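# Refit the band around the carton and its corner guard

## Task

Get the band looped around the carton again so it passes over both the corner guard and the carton, with the guard sitting in its proper spot at the finish and the carton resting flat.

## Robot and tools

Robot: two arms, left_arm and right_arm, on opposite sides of the table, each with a parallel two-finger gripper and a wrist camera. In the scene frame the table centre is the origin, +z is up and the table top is at z = +0.020 m. left_arm's base is on the +y side at (+0.139, +0.458, +0.075) m, quat_wxyz (+0.709, 0, 0, -0.705). right_arm's base is at (-0.038, -0.455, +0.135) m, quat_wxyz (+0.712, 0, 0, +0.703). The arm names do not match image sides.

Frames: each arm's hand pose, velocities, Hand target and offsets use that arm's own base frame. Fixed cameras and the table use the scene frame. The fingers point along the gripper's +x and close along its y. end_effector_position is midway between the fingers, about 3 to 4 cm behind the tips; only the last 1.5 cm of each finger face is flat. Printed poses can be off by a few cm.

execute_actions(actions, cameras): actions is a list of up to 15 actions; each action is a list of up to 15 rows, one row per 1/30 s step, and a short action repeats its last row to fill 15 steps. Every row is one list of 14 numbers in [-1, 1] covering both arms: left_arm dx, dy, dz, rx, ry, rz, opening, then right_arm the same seven. dx to rz are an offset from that arm's Hand target as it stood when the action began (not from the previous row), along that arm's base axes; 1.0 = 0.6 m or 180 degrees; rx, ry, rz form one rotation vector turning about the Hand target position. Repeating an offset in a new action moves further. Six zeros re-command the current Hand target. opening is absolute, not an offset: +1 fully open (0.080 m), -1 closed, empty fingers meet near -0.78; closing from fully open takes at least about 0.6 s. Always send each arm's wanted opening, since 0 is a real command. An empty actions list returns state and all camera images.

move(target, speed, blend, opening_speed, grip_force, blocking, cameras): target is one 14-number row in the same layout and scale, or a list of up to 15 such rows; every row is an offset from the Hand targets at the move's start, not from the previous row. speed is path top speed in m/s, 0.002 to 4.3, default 0.25 (turning up to twice that in rad/s), one value or one per row. blend, in m, rounds corners of a list; 0 stops at each point. opening_speed is the opening change per second on the -1 to +1 scale, 0.2 or more. grip_force is the per-pad force limit in N, 8 to 34, one value or one per arm; it persists. blocking=false returns after about 0.5 s while the move continues. Moves run straight, ignore obstacles and the other arm, lag and drift more when fast, and stop after 10 s. The result adds a move: line: done, off_target, moving, held, fault or blocked, plus limits (paced = pose clipped, held = steps withheld). blocked means the gripper stopped well short, probably against something, and now holds there.

wait(seconds 0 to 10) lets time pass with commands held. stop brakes a running move. zoom_image(camera, region [x0, y0, x1, y1] in pixels, at most 504 by 504) enlarges part of the newest image from cam_high, cam_low, cam_left_wrist or cam_right_wrist (all 672x504). read_manual gives licence texts only. finished_scene(scene: this scene's number) ends the scene irreversibly; the goal must hold without the robot.

Results: end_effector_position (m), end_effector_quat_wxyz, velocities; Hand target (the next offsets' origin, after the controller limits orientation to within 32 degrees of the measured one); Tool commands; grip_measured (opening on the command scale, about 2 mm error, reads narrower than a squeezed part); grip_effort_n (motor effort, negative closing, not pad force); Joint positions (last number = opening in m), Joint torques and External joint torques (outside pushes toward larger angles read lower). Velocities may be omitted when joints read within noise.

Practical notes: grippers often settle short or tilted, especially at long reach; check the pose after each move, resend missing distance or fix tilt. To grip, command about 0.08 below grip_measured at first touch. To end a push, command the target back past the gripper. Avoid moving a hand close past its own base. Keep arms, grippers and wrist cameras apart; a clash between arms can fail the task. Contact torque at a joint's limit (waist 16.8, shoulder 20.8, elbow 19.9, wrist pitch 3.33, wrist yaw 3.1, wrist roll 3.01 N m) stops the arm for 10 s; a far jump in one step can trigger an over-speed fault; motors above 50 °C show MOTOR HOT and at 95 °C the arm is held. Do not drop parts, release moving parts, hit hard or push things off the table; loose objects may get nudged on their own.

Each tool is called after "Call:" as name(argument=value, ...) on one line, values as JSON.

## Session

Call:
execute_actions(actions=[])

Scene clock: 0.00 s.
left_arm: end_effector_position=(+0.2052, -0.1766, +0.1994) grip_measured=+1.000 grip_effort_n=n/a end_effector_quat_wxyz=(+0.457, +0.576, +0.055, -0.676) | right_arm: end_effector_position=(+0.1545, +0.1110, +0.0665) grip_measured=+1.000 grip_effort_n=n/a end_effector_quat_wxyz=(+0.694, +0.398, +0.488, -0.349)
Joint positions: left_arm=[-0.449 1.264 1.152 -1.097 0.484 1.827 0.08] | right_arm=[0.839 1.173 0.654 -0.932 0.275 1.95 0.08]
Joint velocities: within noise
Joint torques (N m): no reading
External joint torques (N m): no reading
Motor temperatures (°C): left_arm=[29 28 30 31 30 31] | right_arm=[27 30 31 31 34 30]
Heat: left arm: hottest wrist pitch 31 °C (+0.0 °C/min); right arm: hottest wrist yaw 34 °C (+0.0 °C/min).
Hand target: left_arm +0.2058, -0.1779, +0.2019; +0.460, +0.575, +0.050, -0.675 | right_arm +0.1560, +0.1112, +0.0672; +0.697, +0.398, +0.486, -0.346
Tool commands: left_gripper/opening=+1.0 right_gripper/opening=+1.0

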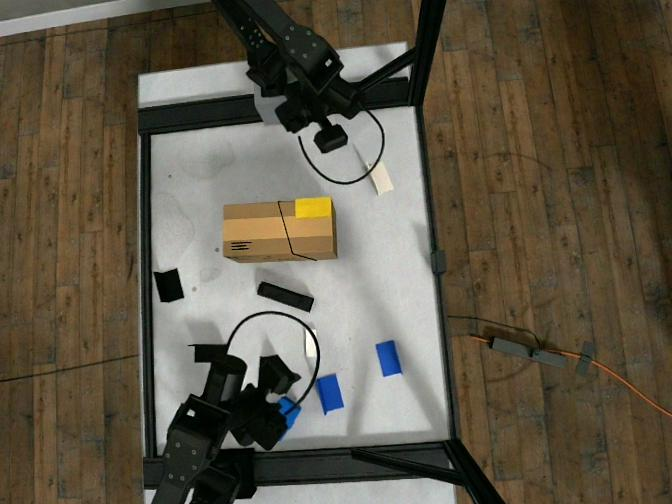

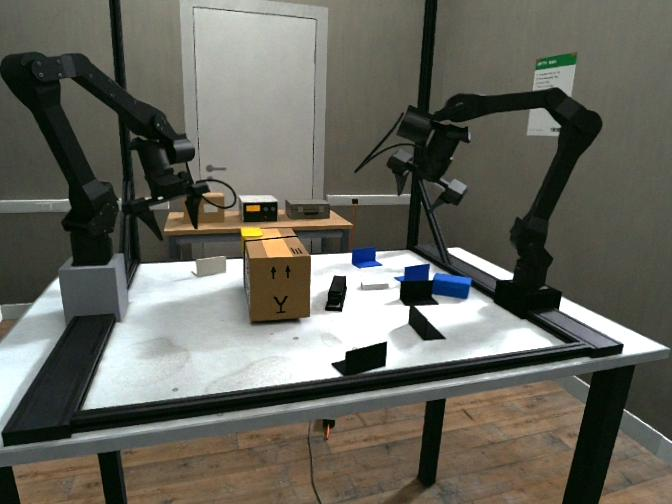

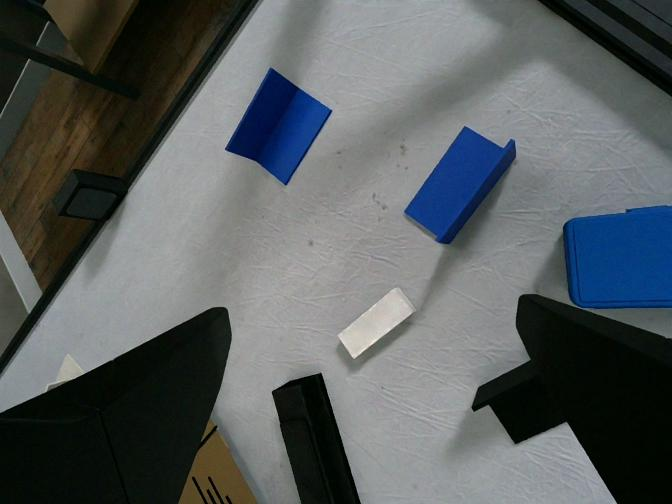

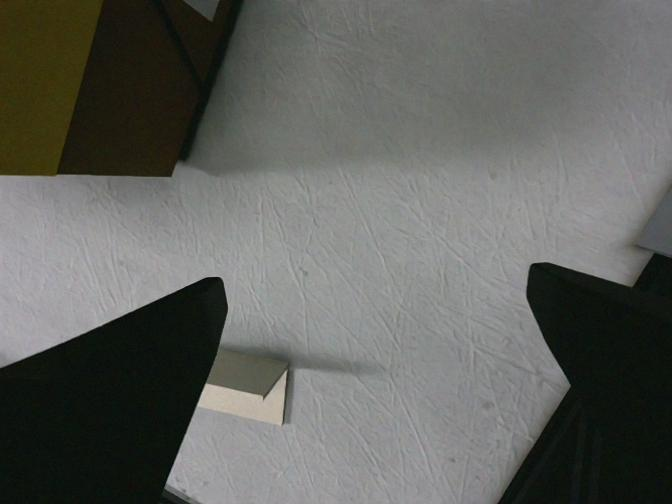

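Call:
zoom_image(camera="cam_high", region=[200, 160, 420, 325])

Call:
zoom_image(camera="cam_low", region=[180, 210, 480, 390])

Call:
zoom_image(camera="cam_high", region=[140, 260, 440, 450])

Scaled by 2.291 from the camera's 672x504 image, which has a finer 960x720 frame.

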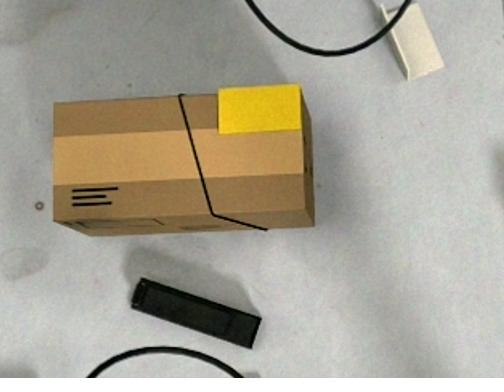

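Scaled by 1.680 from the camera's 672x504 image, which has a finer 960x720 frame.

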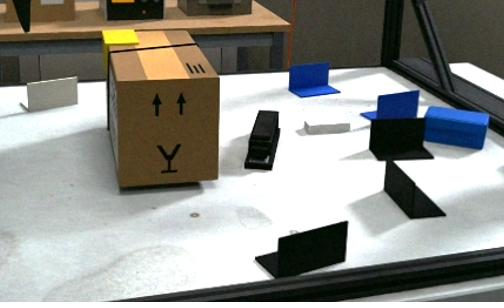

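Scaled by 1.680 from the camera's 672x504 image, which has a finer 960x720 frame.

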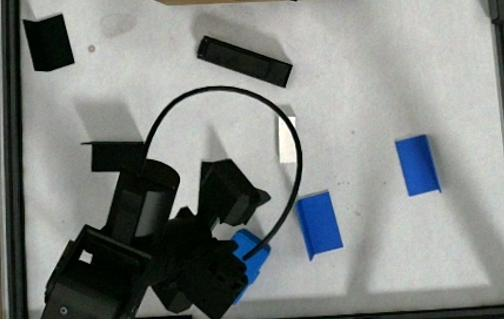

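Call:
move(target=[0,0,0.05,-0.244,0.086,0.654,1,0,-0.182,0.15,-0.173,-0.148,0.312,1], cameras=["all"])

Scene clock: 17.37 s.
left_arm: end_effector_position=(+0.2061, -0.1775, +0.2146) grip_measured=+1.000 grip_effort_n=-0.2 end_effector_quat_wxyz=(+0.774, +0.389, +0.207, -0.454) | right_arm: end_effector_position=(+0.1561, +0.0733, +0.1033) grip_measured=+1.000 grip_effort_n=-0.2 end_effector_quat_wxyz=(+0.823, +0.261, +0.455, -0.221)
Joint positions: left_arm=[-0.634 0.941 0.882 -0.691 0.14 0.725 0.08] | right_arm=[0.841 0.891 0.61 -1.027 0.465 1.499 0.08]
Joint torques (N m): left_arm=[-0.17 -2.98 4.43 2.3 -0.14 -0.13] | right_arm=[-0.01 -0.88 5.18 0.61 0.35 0.11]
External joint torques (N m): left_arm=[-0.19 -0.85 -2.05 0.89 -0.22 -0.11] | right_arm=[0 0.36 -0.89 -0.08 0.02 0.12]
Heat: left arm: hottest wrist pitch 33 °C (+6.9 °C/min); right arm: hottest wrist yaw 34 °C (+0.0 °C/min).
Hand target: left_arm +0.2058, -0.1779, +0.2144; +0.777, +0.386, +0.204, -0.453 (not the last commanded pose) | right_arm +0.1572, +0.0738, +0.1036; +0.823, +0.264, +0.452, -0.221 (not the last commanded pose)
Off the commanded pose: left_arm 0.017 m, 74 deg | right_arm 0.089 m, 43 deg.
move: held (right_arm; a check stopped the path), off_target (left_arm; braked when a check withheld steps of right_arm); limits=held
pose unreachable (right arm): on one or more control steps of this call, first in action 0 (counted from 0), this arm could not follow its commanded pose, so it was not sent that pose on those steps. It may still have moved: this result reports where it is.
cause: moving toward the commanded pose would bring two parts of the arm too close to each other (joints 3 (elbow) to 6 (wrist roll) lie between them).

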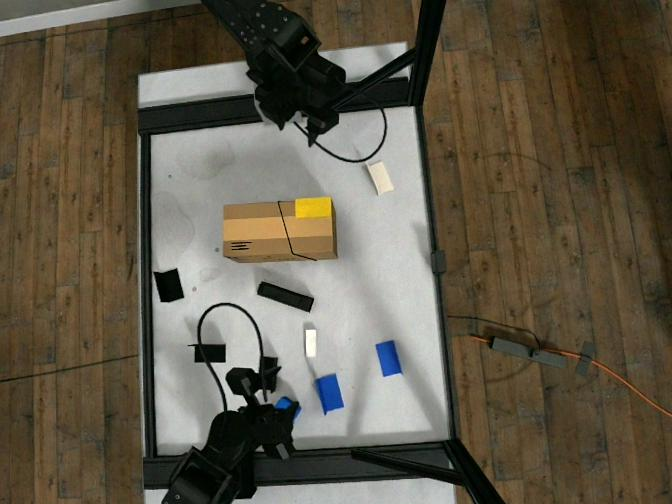

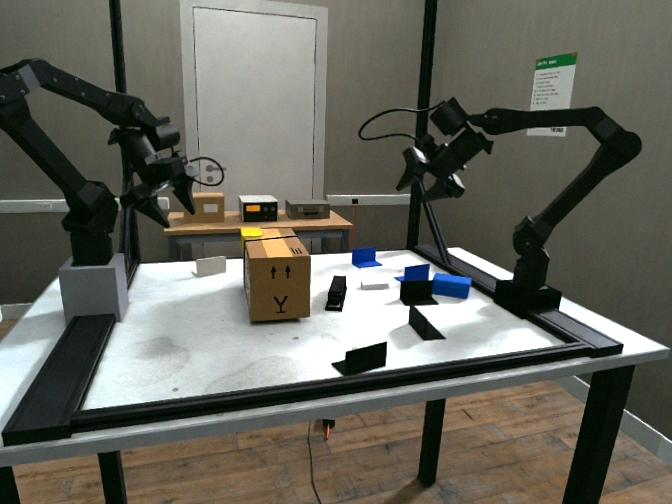

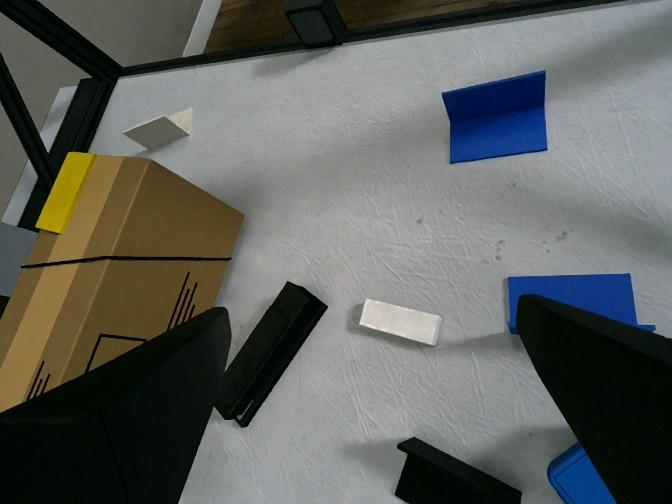

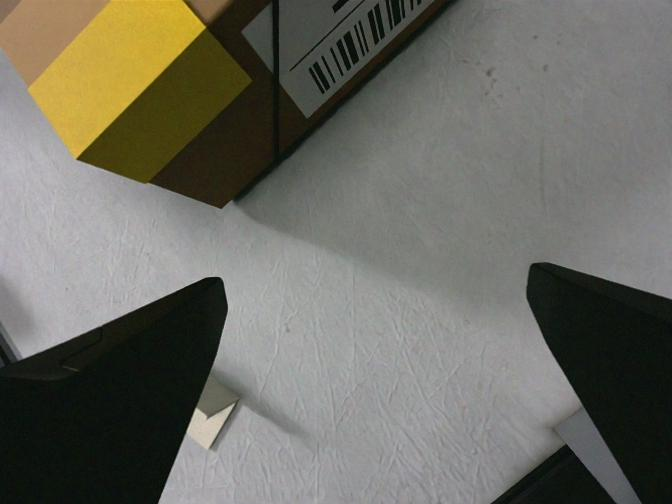

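Call:
move(target=[0,0,0,0,0,0,1,0.297,-0.153,0.16,-0.02,0.172,0.226,0], cameras=["all"])

Scene clock: 28.30 s.
left_arm: end_effector_position=(+0.2061, -0.1775, +0.2146) grip_measured=+1.000 grip_effort_n=-0.2 end_effector_quat_wxyz=(+0.774, +0.389, +0.207, -0.454) | right_arm: end_effector_position=(+0.3320, -0.0183, +0.2001) grip_measured=+0.003 grip_effort_n=-16.0 end_effector_quat_wxyz=(+0.709, -0.002, +0.706, -0.001)
Joint positions: left_arm=[-0.634 0.941 0.882 -0.691 0.14 0.725 0.08] | right_arm=[-0.053 1.825 1.822 -1.564 0.005 -0.055 0.035]
Joint torques (N m): left_arm=[-0.18 -2.98 4.42 2.3 -0.15 -0.13] | right_arm=[-0.13 -5.46 6.22 -0.14 -0.01 -0.16]
External joint torques (N m): left_arm=[-0.18 -0.85 -2.01 0.91 -0.22 -0.11] | right_arm=[-0.16 2.08 0.6 -0.51 -0.02 -0.16]
Motor temperatures (°C): left_arm=[29 29 33 37 30 31] | right_arm=[27 31 34 31 34 30]
Heat: left arm: hottest wrist pitch 37 °C (+12.7 °C/min); right arm: hottest elbow 34 °C (+6.4 °C/min).
Hand target: left_arm +0.2058, -0.1779, +0.2144; +0.777, +0.386, +0.204, -0.453 | right_arm +0.3354, -0.0181, +0.1996; +0.708, +0.000, +0.706, +0.001
Off the commanded pose: left_arm 0.001 m, 1 deg | right_arm 0.003 m, 0 deg.
joint sent to its limit (right arm) — joint 4 (wrist pitch), lower limit. The joint targets still meet the commanded pose.
move: done

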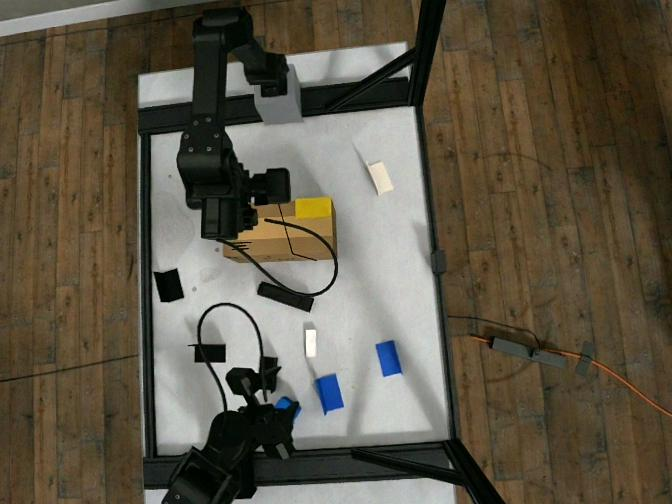

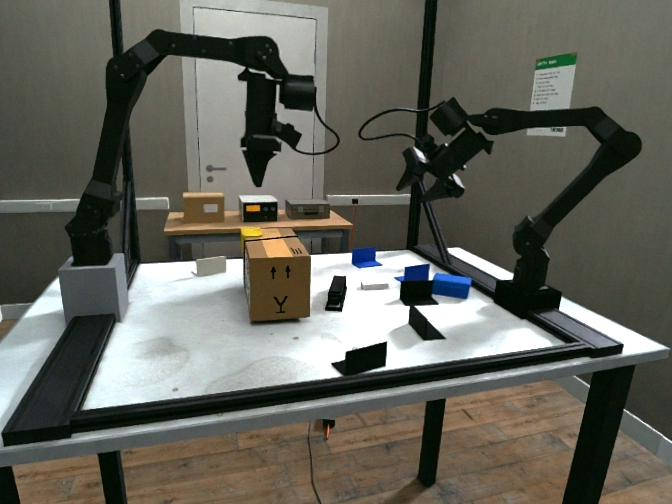

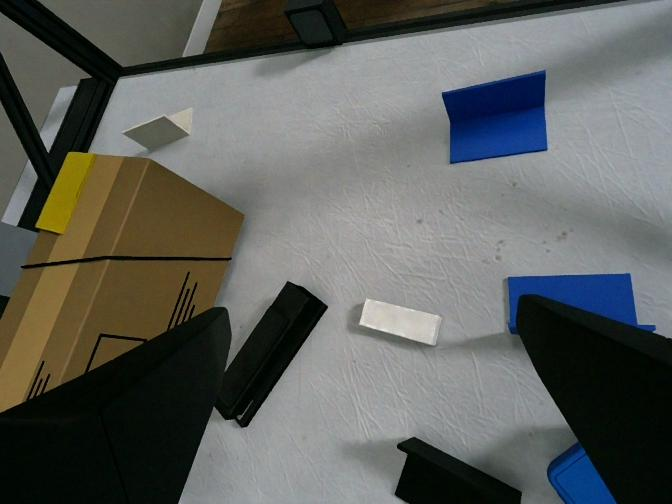

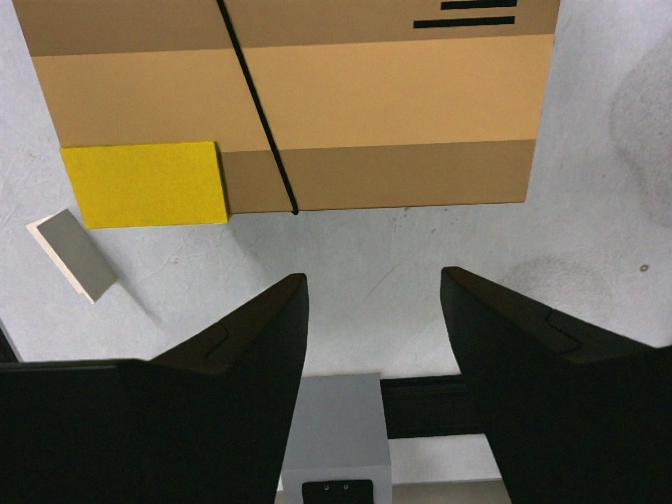

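Call:
move(target=[0,0,0,0,0,0,1,0.06,0.067,-0.18,0,0,0,-0.2], cameras=["cam_right_wrist","cam_low","cam_left_wrist"])

Scene clock: 37.43 s.
left_arm: end_effector_position=(+0.2061, -0.1775, +0.2146) grip_measured=+1.000 grip_effort_n=-0.2 end_effector_quat_wxyz=(+0.774, +0.389, +0.207, -0.454) | right_arm: end_effector_position=(+0.3721, +0.0218, +0.0974) grip_measured=-0.197 grip_effort_n=-16.0 end_effector_quat_wxyz=(+0.712, -0.006, +0.702, +0.003)
Joint positions: left_arm=[-0.634 0.941 0.882 -0.691 0.14 0.725 0.08] | right_arm=[0.06 1.957 1.588 -1.188 0.005 0.047 0.026]
Joint torques (N m): left_arm=[-0.19 -2.98 4.43 2.3 -0.15 -0.13] | right_arm=[-0.02 -6.53 3.66 0.37 0.03 0.26]
External joint torques (N m): left_arm=[-0.19 -0.85 -2 0.92 -0.23 -0.11] | right_arm=[-0.01 2.08 -2.04 0.02 0.02 0.25]
Heat: left arm: hottest wrist pitch 39 °C (+12.8 °C/min); right arm: hottest elbow 35 °C (+6.4 °C/min).
Hand target: left_arm +0.2058, -0.1779, +0.2144; +0.777, +0.386, +0.204, -0.453 | right_arm +0.3714, +0.0222, +0.0915; +0.708, +0.000, +0.706, +0.001
Off the commanded pose: left_arm 0.001 m, 1 deg | right_arm 0.006 m, 1 deg.
move: done
Images, in order (width x height): cam_low 672x504, cam_left_wrist 672x504, cam_right_wrist 672x504.

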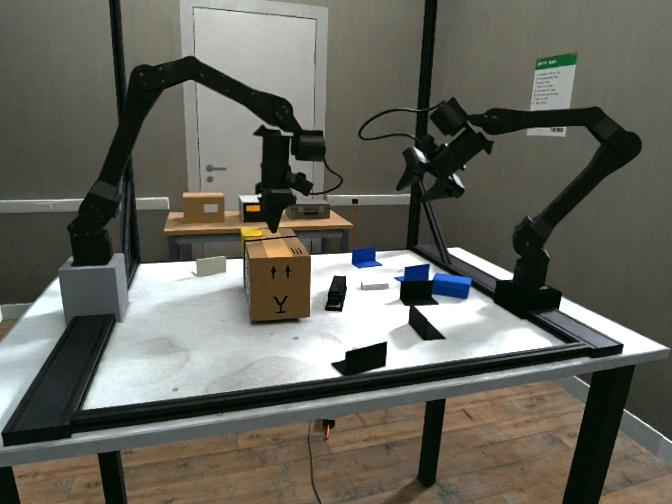

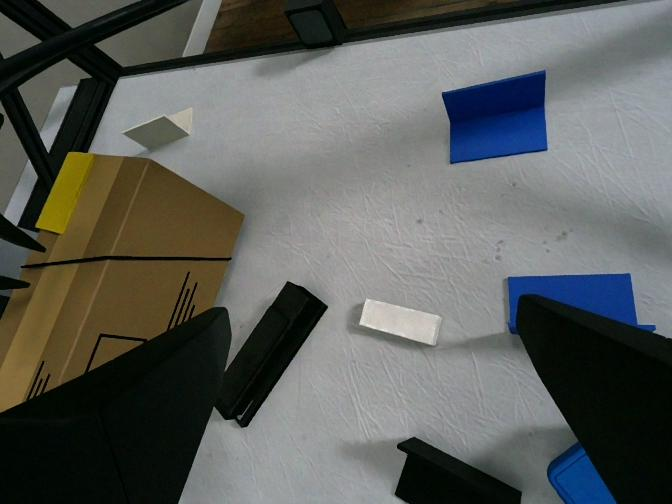

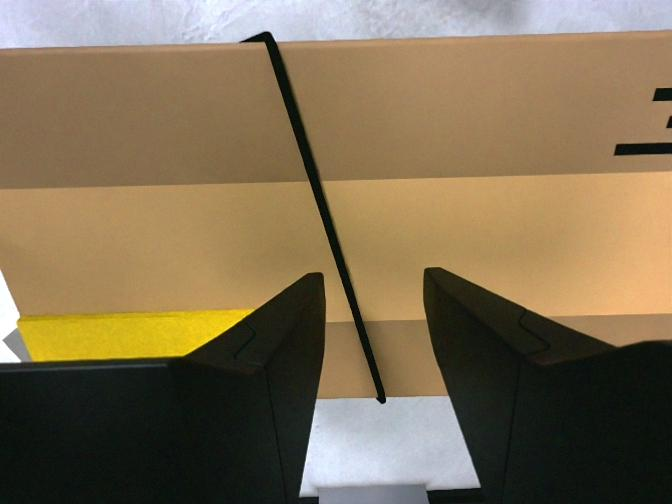

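Call:
move(target=[0,0,0,0,0,0,1,-0.047,0.005,-0.05,0,0,0,-0.2], cameras=["cam_right_wrist","cam_low","cam_left_wrist"])

Call:
zoom_image(camera="cam_low", region=[200, 170, 340, 275])

Scene clock: 42.53 s.
left_arm: end_effector_position=(+0.2061, -0.1775, +0.2146) grip_measured=+1.000 grip_effort_n=0.2 end_effector_quat_wxyz=(+0.774, +0.389, +0.207, -0.454) | right_arm: end_effector_position=(+0.3543, +0.0224, +0.0741) grip_measured=-0.197 grip_effort_n=-15.1 end_effector_quat_wxyz=(+0.727, -0.002, +0.687, +0.000)
Joint positions: left_arm=[-0.634 0.941 0.882 -0.691 0.14 0.725 0.08] | right_arm=[0.066 1.874 1.379 -1.021 0.006 0.062 0.026]
Joint torques (N m): left_arm=[-0.18 -2.99 4.43 2.3 -0.15 -0.13] | right_arm=[0.6 -5.51 1.33 -0.03 -0.04 0.22]
External joint torques (N m): left_arm=[-0.19 -0.86 -1.97 0.93 -0.22 -0.11] | right_arm=[0.63 2.44 -4.3 -0.45 -0.06 0.22]
Heat: left arm: hottest wrist pitch 40 °C (+12.7 °C/min); right arm: hottest elbow 35 °C (+5.6 °C/min).
Hand target: left_arm +0.2058, -0.1779, +0.2144; +0.777, +0.386, +0.204, -0.453 | right_arm +0.3432, +0.0251, +0.0615; +0.708, +0.000, +0.706, +0.001
Off the commanded pose: left_arm 0.001 m, 1 deg | right_arm 0.017 m, 3 deg.
move: off_target (right_arm)
Images, in order (width x height): cam_low 672x504, cam_left_wrist 672x504, cam_right_wrist 672x504.

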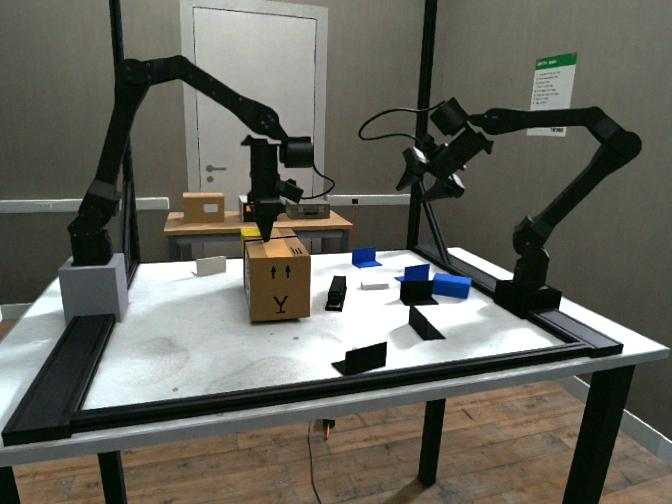

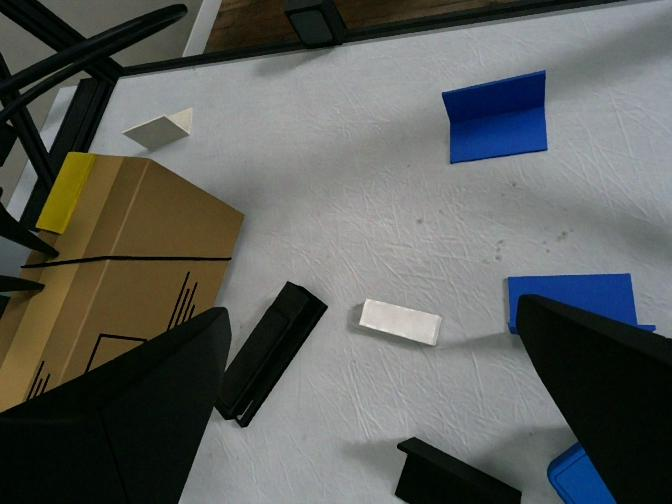

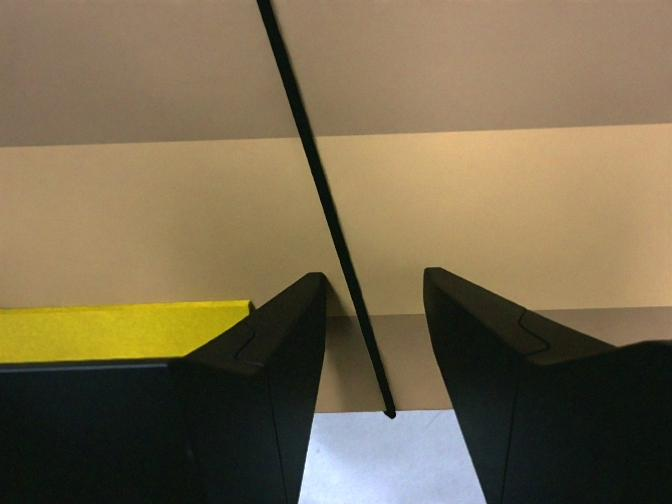

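Scaled by 3.600 from the camera's 672x504 image, which has a finer 960x720 frame.

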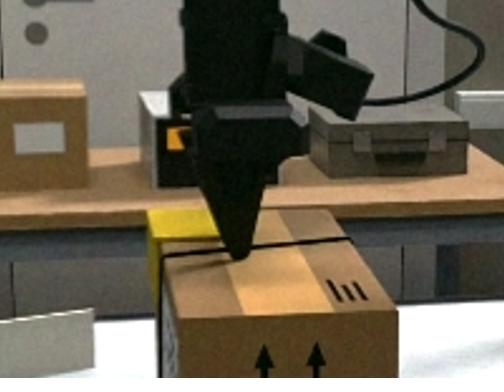

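Call:
move(target=[[0,0,0,0,0,0,1,0.018,0,0.043,0,0,0,-0.2],[0,0,0,0,0,0,1,-0.02,0,0.04,0,0,0,-0.2],[0,0,0,0,0,0,1,-0.02,0.004,0.020,0,0,0,-0.2]], cameras=["cam_right_wrist"])

Scene clock: 46.73 s.
left_arm: end_effector_position=(+0.2061, -0.1775, +0.2146) grip_measured=+1.000 grip_effort_n=-0.2 end_effector_quat_wxyz=(+0.774, +0.389, +0.207, -0.454) | right_arm: end_effector_position=(+0.3333, +0.0254, +0.0763) grip_measured=-0.197 grip_effort_n=-15.1 end_effector_quat_wxyz=(+0.709, -0.005, +0.705, +0.001)
Joint positions: left_arm=[-0.634 0.941 0.882 -0.691 0.14 0.725 0.08] | right_arm=[0.079 1.836 1.34 -1.07 0.006 0.071 0.026]
Joint torques (N m): left_arm=[-0.18 -2.97 4.44 2.3 -0.14 -0.13] | right_arm=[0.36 -6.97 2.96 0.43 -0.03 0.28]
External joint torques (N m): left_arm=[-0.19 -0.79 -2.07 0.89 -0.22 -0.11] | right_arm=[0.36 0.69 -2.65 0.08 -0.05 0.28]
Heat: left arm: hottest wrist pitch 41 °C (+12.8 °C/min); right arm: hottest shoulder 34 °C (+5.1 °C/min).
Hand target: left_arm +0.2058, -0.1779, +0.2144; +0.777, +0.386, +0.204, -0.453 | right_arm +0.3312, +0.0276, +0.0736; +0.708, +0.000, +0.706, +0.001
Off the commanded pose: left_arm 0.001 m, 1 deg | right_arm 0.004 m, 1 deg.
move: done
Images, in order (width x height): cam_right_wrist 672x504.

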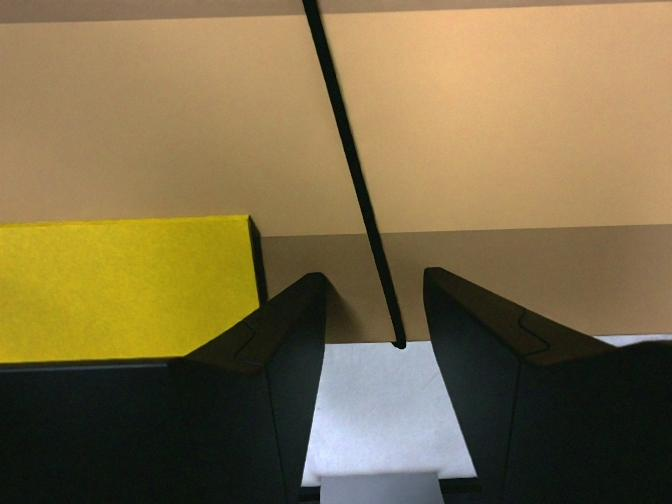

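Call:
move(target=[[0,0,0,0,0,0,1,0,0,-0.006,0,0,0,-0.2],[0,0,0,0,0,0,1,0,0,-0.006,0,0,0,-1]], cameras=["cam_right_wrist"])

Scene clock: 50.67 s.
left_arm: end_effector_position=(+0.2061, -0.1775, +0.2146) grip_measured=+1.000 grip_effort_n=0.2 end_effector_quat_wxyz=(+0.774, +0.389, +0.207, -0.454) | right_arm: end_effector_position=(+0.3335, +0.0280, +0.0748) grip_measured=-0.769 grip_effort_n=-43.0 end_effector_quat_wxyz=(+0.711, -0.007, +0.704, +0.004)
Joint positions: left_arm=[-0.634 0.941 0.882 -0.691 0.14 0.725 0.08] | right_arm=[0.086 1.835 1.333 -1.059 0.005 0.071 0]
Joint torques (N m): left_arm=[-0.18 -2.97 4.43 2.3 -0.15 -0.13] | right_arm=[-0.28 -6.48 2.67 0.65 0 0.25]
External joint torques (N m): left_arm=[-0.18 -0.86 -1.99 0.92 -0.23 -0.11] | right_arm=[-0.24 1.08 -2.88 0.29 -0.02 0.24]
Heat: left arm: hottest wrist pitch 41 °C (+11.8 °C/min); right arm: hottest shoulder 34 °C (+4.7 °C/min).
Hand target: left_arm +0.2058, -0.1779, +0.2144; +0.777, +0.386, +0.204, -0.453 | right_arm +0.3312, +0.0276, +0.0699; +0.708, +0.000, +0.706, +0.001
Off the commanded pose: left_arm 0.001 m, 1 deg | right_arm 0.005 m, 1 deg.
move: done
Images, in order (width x height): cam_right_wrist 672x504.

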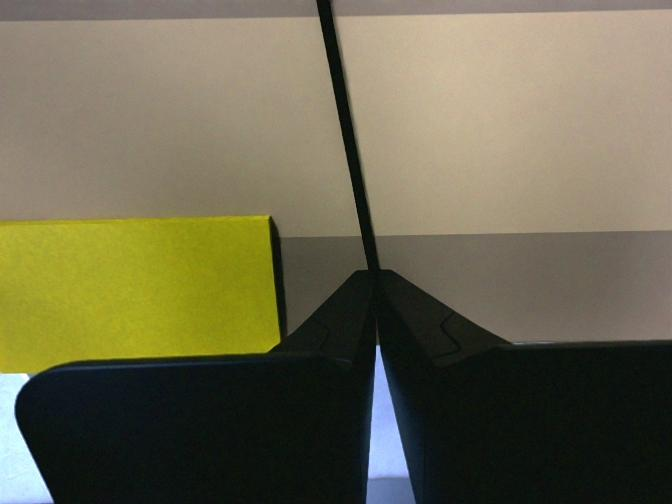

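Call:
move(target=[0,0,0,0,0,0,1,0,0,0.035,0,0,0,-1], speed=0.05, cameras=["cam_right_wrist","cam_low"])

Call:
zoom_image(camera="cam_low", region=[200, 170, 340, 275])

Scene clock: 53.63 s.
left_arm: end_effector_position=(+0.2061, -0.1775, +0.2146) grip_measured=+1.000 grip_effort_n=-0.2 end_effector_quat_wxyz=(+0.774, +0.389, +0.207, -0.454) | right_arm: end_effector_position=(+0.3295, +0.0281, +0.0831) grip_measured=-0.769 grip_effort_n=-41.2 end_effector_quat_wxyz=(+0.702, -0.006, +0.712, +0.004)
Joint positions: left_arm=[-0.634 0.941 0.882 -0.691 0.14 0.725 0.08] | right_arm=[0.086 1.833 1.364 -1.117 0.002 0.071 0]
Joint torques (N m): left_arm=[-0.17 -2.98 4.43 2.3 -0.15 -0.13] | right_arm=[-0.26 -8.28 6 -0.26 0.01 0.25]
External joint torques (N m): left_arm=[-0.15 -0.82 -2.02 0.91 -0.23 -0.12] | right_arm=[-0.34 -0.66 0.42 -0.57 0 0.25]
Motor temperatures (°C): left_arm=[29 29 34 42 30 31] | right_arm=[27 35 34 31 34 30]
Heat: left arm: hottest wrist pitch 42 °C (+12.3 °C/min); right arm: hottest shoulder 35 °C (+5.6 °C/min).
Hand target: left_arm +0.2058, -0.1779, +0.2144; +0.777, +0.386, +0.204, -0.453 | right_arm +0.3312, +0.0276, +0.0910; +0.708, +0.000, +0.706, +0.001
Off the commanded pose: left_arm 0.001 m, 1 deg | right_arm 0.008 m, 1 deg.
move: done
Images, in order (width x height): cam_low 672x504, cam_right_wrist 672x504.

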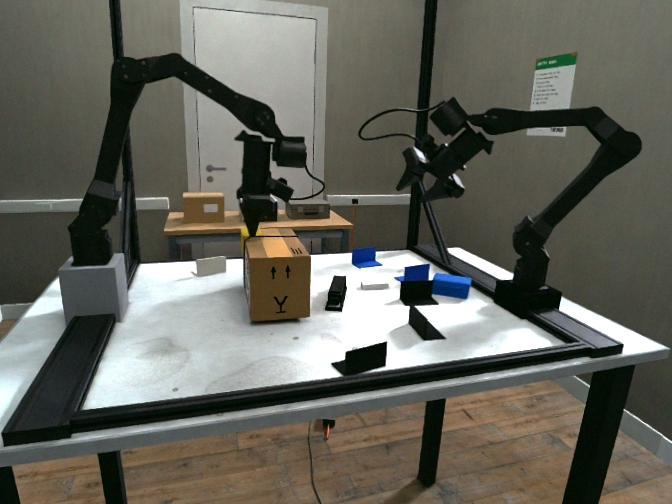

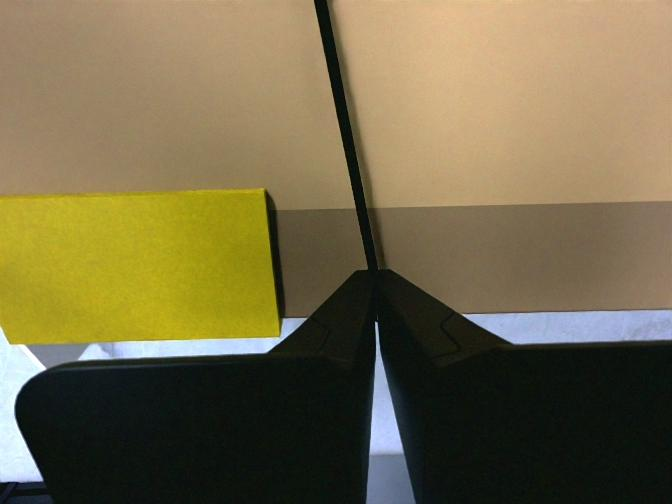

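Scaled by 3.600 from the camera's 672x504 image, which has a finer 960x720 frame.

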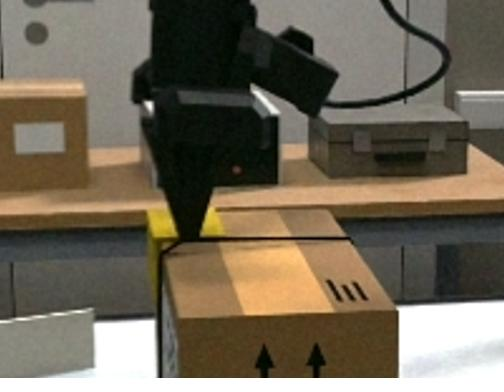

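Call:
move(target=[[0,0,0,0,0,0,1,-0.02,0,0.037,0,0,0,-1],[0,0,0,0,0,0,1,-0.048,0.01,0.037,0,0,0,-1]], speed=0.06, blend=0.01, cameras=["cam_right_wrist","cam_low","cam_left_wrist"])

Call:
zoom_image(camera="cam_low", region=[200, 170, 340, 345])

Scene clock: 65.33 s.
left_arm: end_effector_position=(+0.2061, -0.1775, +0.2146) grip_measured=+1.000 grip_effort_n=-0.7 end_effector_quat_wxyz=(+0.774, +0.389, +0.207, -0.454) | right_arm: end_effector_position=(+0.3103, +0.0352, +0.1099) grip_measured=-0.771 grip_effort_n=-34.7 end_effector_quat_wxyz=(+0.711, -0.001, +0.703, +0.006)
Joint positions: left_arm=[-0.634 0.941 0.882 -0.691 0.14 0.725 0.08] | right_arm=[0.11 1.723 1.338 -1.174 -0.006 0.099 0]
Joint torques (N m): left_arm=[-0.18 -2.98 4.43 2.3 -0.15 -0.13] | right_arm=[0.09 -8.55 3.15 -0.75 0.01 0.27]
External joint torques (N m): left_arm=[-0.17 -0.83 -2.06 0.89 -0.22 -0.12] | right_arm=[0.12 -1.72 -2.55 -1.13 -0.01 0.27]
Heat: left arm: hottest wrist pitch 43 °C (+11.1 °C/min); right arm: hottest shoulder 38 °C (+7.1 °C/min).
Hand target: left_arm +0.2058, -0.1779, +0.2144; +0.777, +0.386, +0.204, -0.453 | right_arm +0.3024, +0.0336, +0.1132; +0.708, +0.000, +0.706, +0.001
Off the commanded pose: left_arm 0.001 m, 1 deg | right_arm 0.009 m, 1 deg.
move: off_target (right_arm); blend cut to 0.0089 m at target 1
Images, in order (width x height): cam_low 672x504, cam_left_wrist 672x504, cam_right_wrist 672x504.

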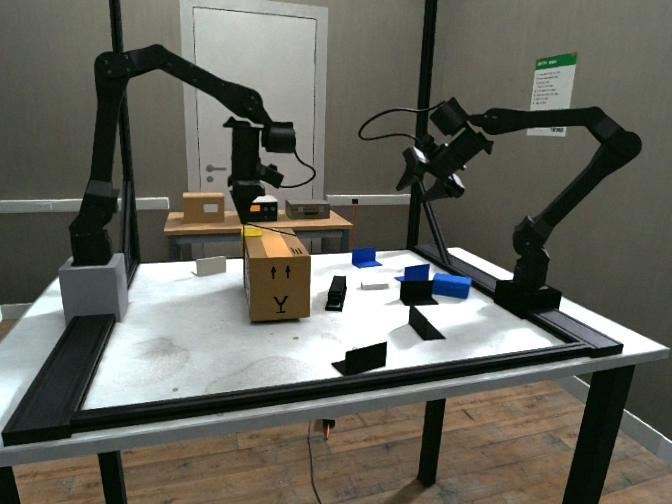

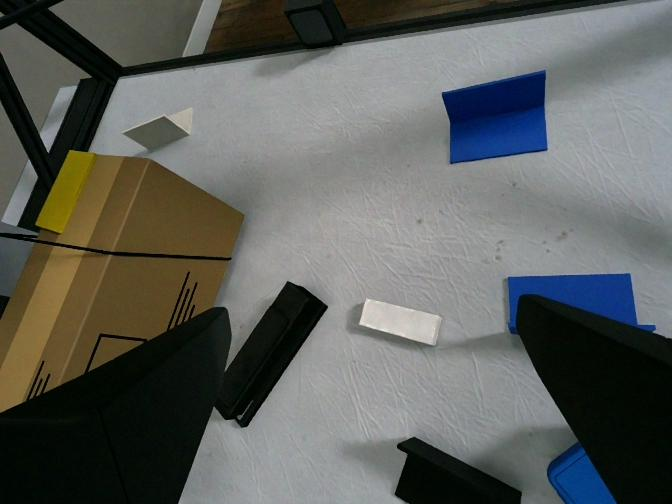

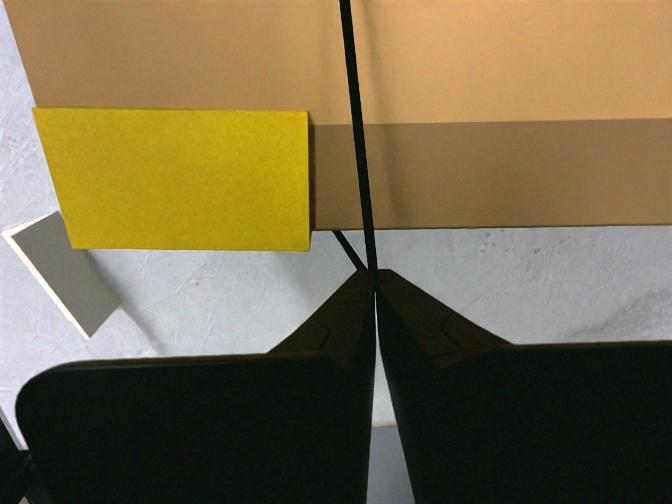

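Scaled by 2.880 from the camera's 672x504 image, which has a finer 960x720 frame.

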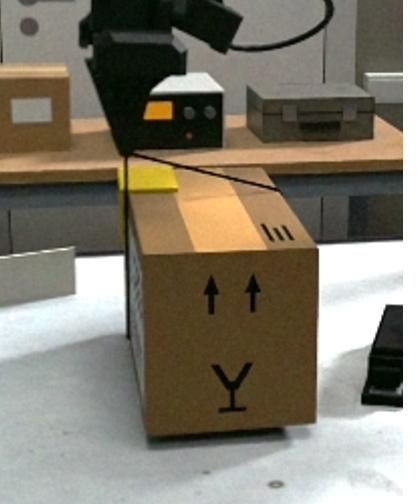

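Call:
move(target=[[0,0,0,0,0,0,1,-0.014,0,0.005,0,0,0,-1],[0,0,0,0,0,0,1,-0.014,0.112,0.005,0,0,0,-1]], speed=0.06, cameras=["cam_right_wrist","cam_low","cam_left_wrist","cam_high"])

Call:
zoom_image(camera="cam_low", region=[200, 170, 340, 345])

Scene clock: 72.13 s.
left_arm: end_effector_position=(+0.2061, -0.1775, +0.2146) grip_measured=+1.000 grip_effort_n=-0.2 end_effector_quat_wxyz=(+0.774, +0.389, +0.207, -0.454) | right_arm: end_effector_position=(+0.2988, +0.0962, +0.1144) grip_measured=-0.771 grip_effort_n=-34.2 end_effector_quat_wxyz=(+0.716, -0.002, +0.698, -0.002)
Joint positions: left_arm=[-0.634 0.941 0.882 -0.691 0.14 0.725 0.08] | right_arm=[0.318 1.719 1.351 -1.182 0.014 0.318 0]
Joint torques (N m): left_arm=[-0.18 -2.97 4.43 2.3 -0.15 -0.13] | right_arm=[1.1 -5.82 5.9 -1.28 -0.32 0.26]
External joint torques (N m): left_arm=[-0.16 -0.82 -2.04 0.9 -0.24 -0.11] | right_arm=[1.09 1.09 0.17 -1.65 -0.35 0.26]
Heat: left arm: hottest wrist pitch 44 °C (+12.2 °C/min); right arm: hottest shoulder 39 °C (+8.1 °C/min).
Hand target: left_arm +0.2058, -0.1779, +0.2144; +0.777, +0.386, +0.204, -0.453 | right_arm +0.2940, +0.1008, +0.1162; +0.708, +0.000, +0.706, +0.001
Off the commanded pose: left_arm 0.001 m, 1 deg | right_arm 0.007 m, 1 deg.
move: done

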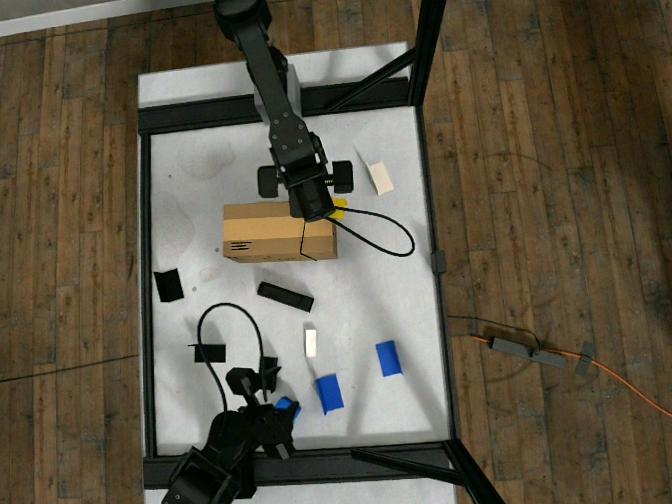

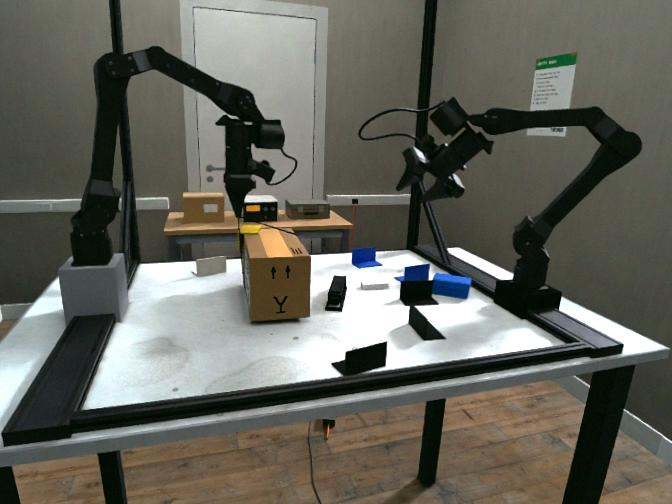

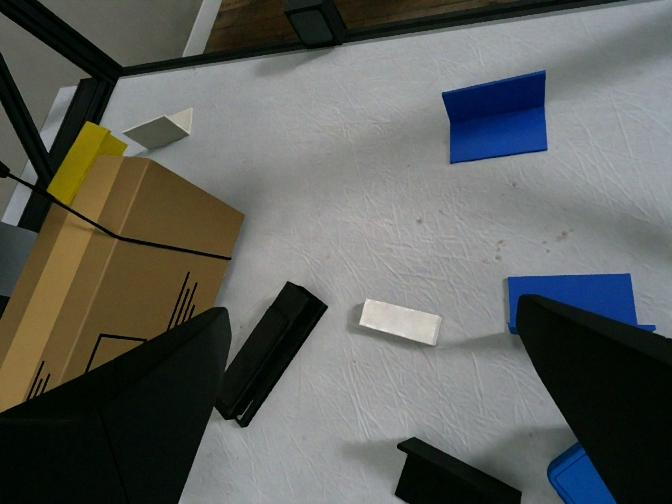

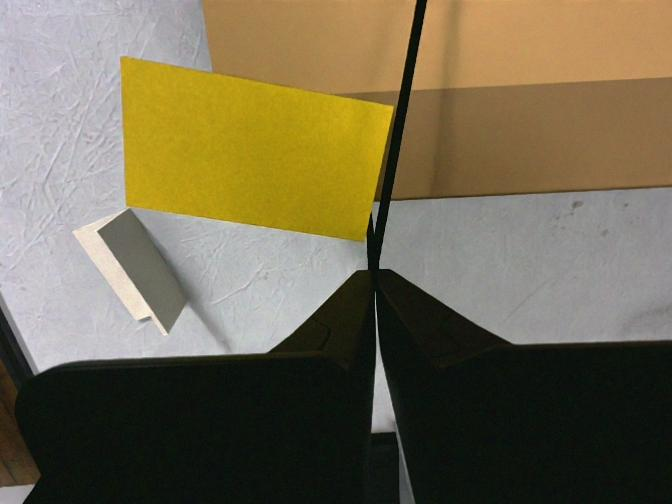

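Scaled by 2.880 from the camera's 672x504 image, which has a finer 960x720 frame.

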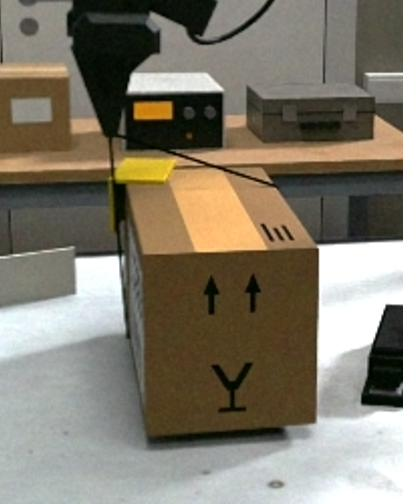

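Call:
move(target=[[0,0,0,0,0,0,1,0,-0.07,0,0,0,0,-1],[0,0,0,0,0,0,1,-0.04,-0.09,0,0,0,0,-1]], speed=0.06, cameras=["cam_right_wrist","cam_high","cam_left_wrist"])

Call:
zoom_image(camera="cam_left_wrist", region=[0, 90, 250, 290])

Scene clock: 84.87 s.
left_arm: end_effector_position=(+0.2061, -0.1775, +0.2146) grip_measured=+1.000 grip_effort_n=0.2 end_effector_quat_wxyz=(+0.774, +0.389, +0.207, -0.454) | right_arm: end_effector_position=(+0.2808, +0.0485, +0.1148) grip_measured=-0.771 grip_effort_n=-34.2 end_effector_quat_wxyz=(+0.716, -0.003, +0.698, +0.000)
Joint positions: left_arm=[-0.634 0.941 0.882 -0.691 0.14 0.725 0.08] | right_arm=[0.175 1.608 1.231 -1.169 0.008 0.171 0]
Joint torques (N m): left_arm=[-0.18 -2.98 4.43 2.3 -0.14 -0.13] | right_arm=[-0.34 -7.85 2.67 -1.23 -0.19 -0.16]
External joint torques (N m): left_arm=[-0.2 -0.82 -2.09 0.88 -0.22 -0.11] | right_arm=[-0.4 -1.86 -3.03 -1.61 -0.21 -0.16]
Heat: left arm: hottest wrist pitch 45 °C (+9.0 °C/min); right arm: hottest shoulder 38 °C (+7.0 °C/min).
Hand target: left_arm +0.2058, -0.1779, +0.2144; +0.777, +0.386, +0.204, -0.453 | right_arm +0.2700, +0.0468, +0.1162; +0.708, +0.000, +0.706, +0.001
Off the commanded pose: left_arm 0.001 m, 1 deg | right_arm 0.011 m, 1 deg.
move: off_target (right_arm)
Images, in order (width x height): cam_high 672x504, cam_left_wrist 672x504, cam_right_wrist 672x504.

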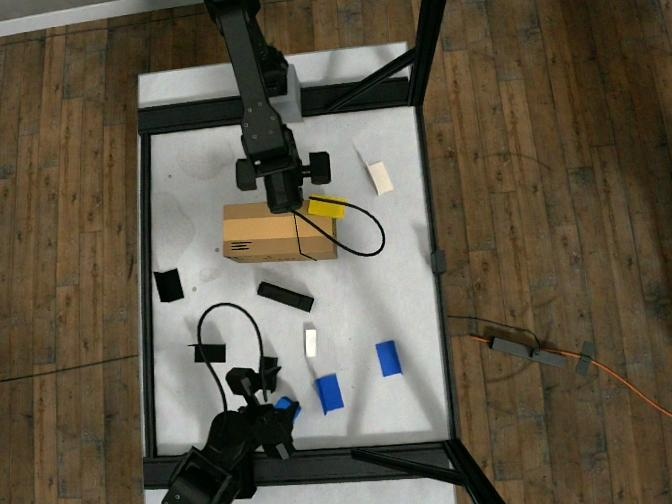

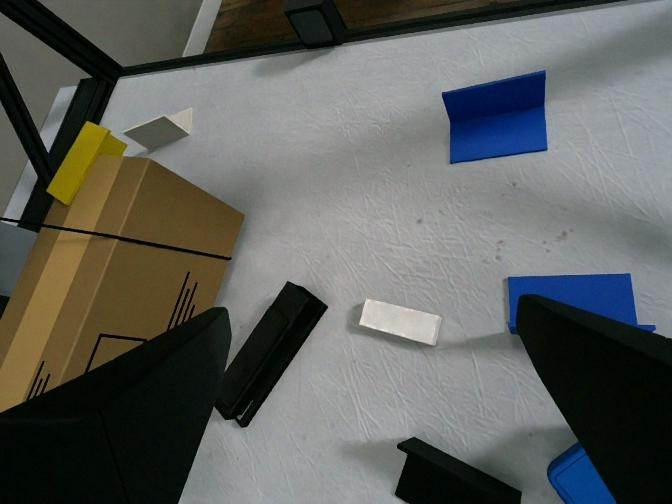

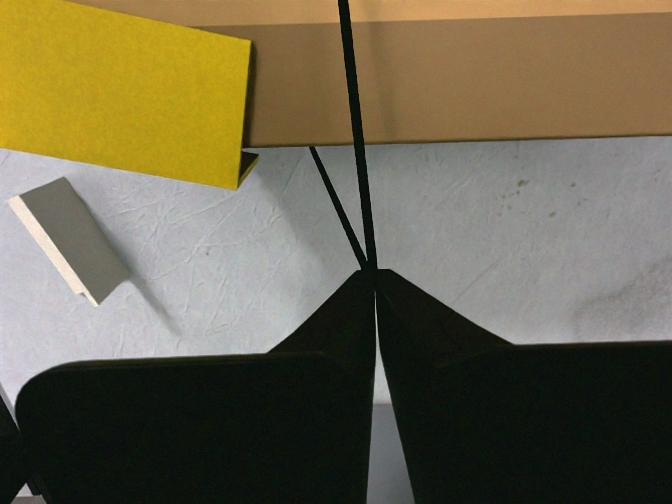

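Scaled by 2.016 from the camera's 672x504 image, which has a finer 960x720 frame.

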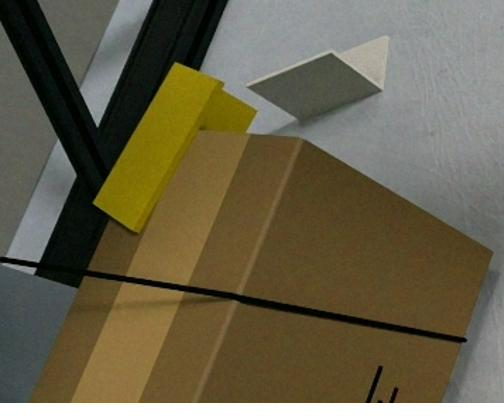

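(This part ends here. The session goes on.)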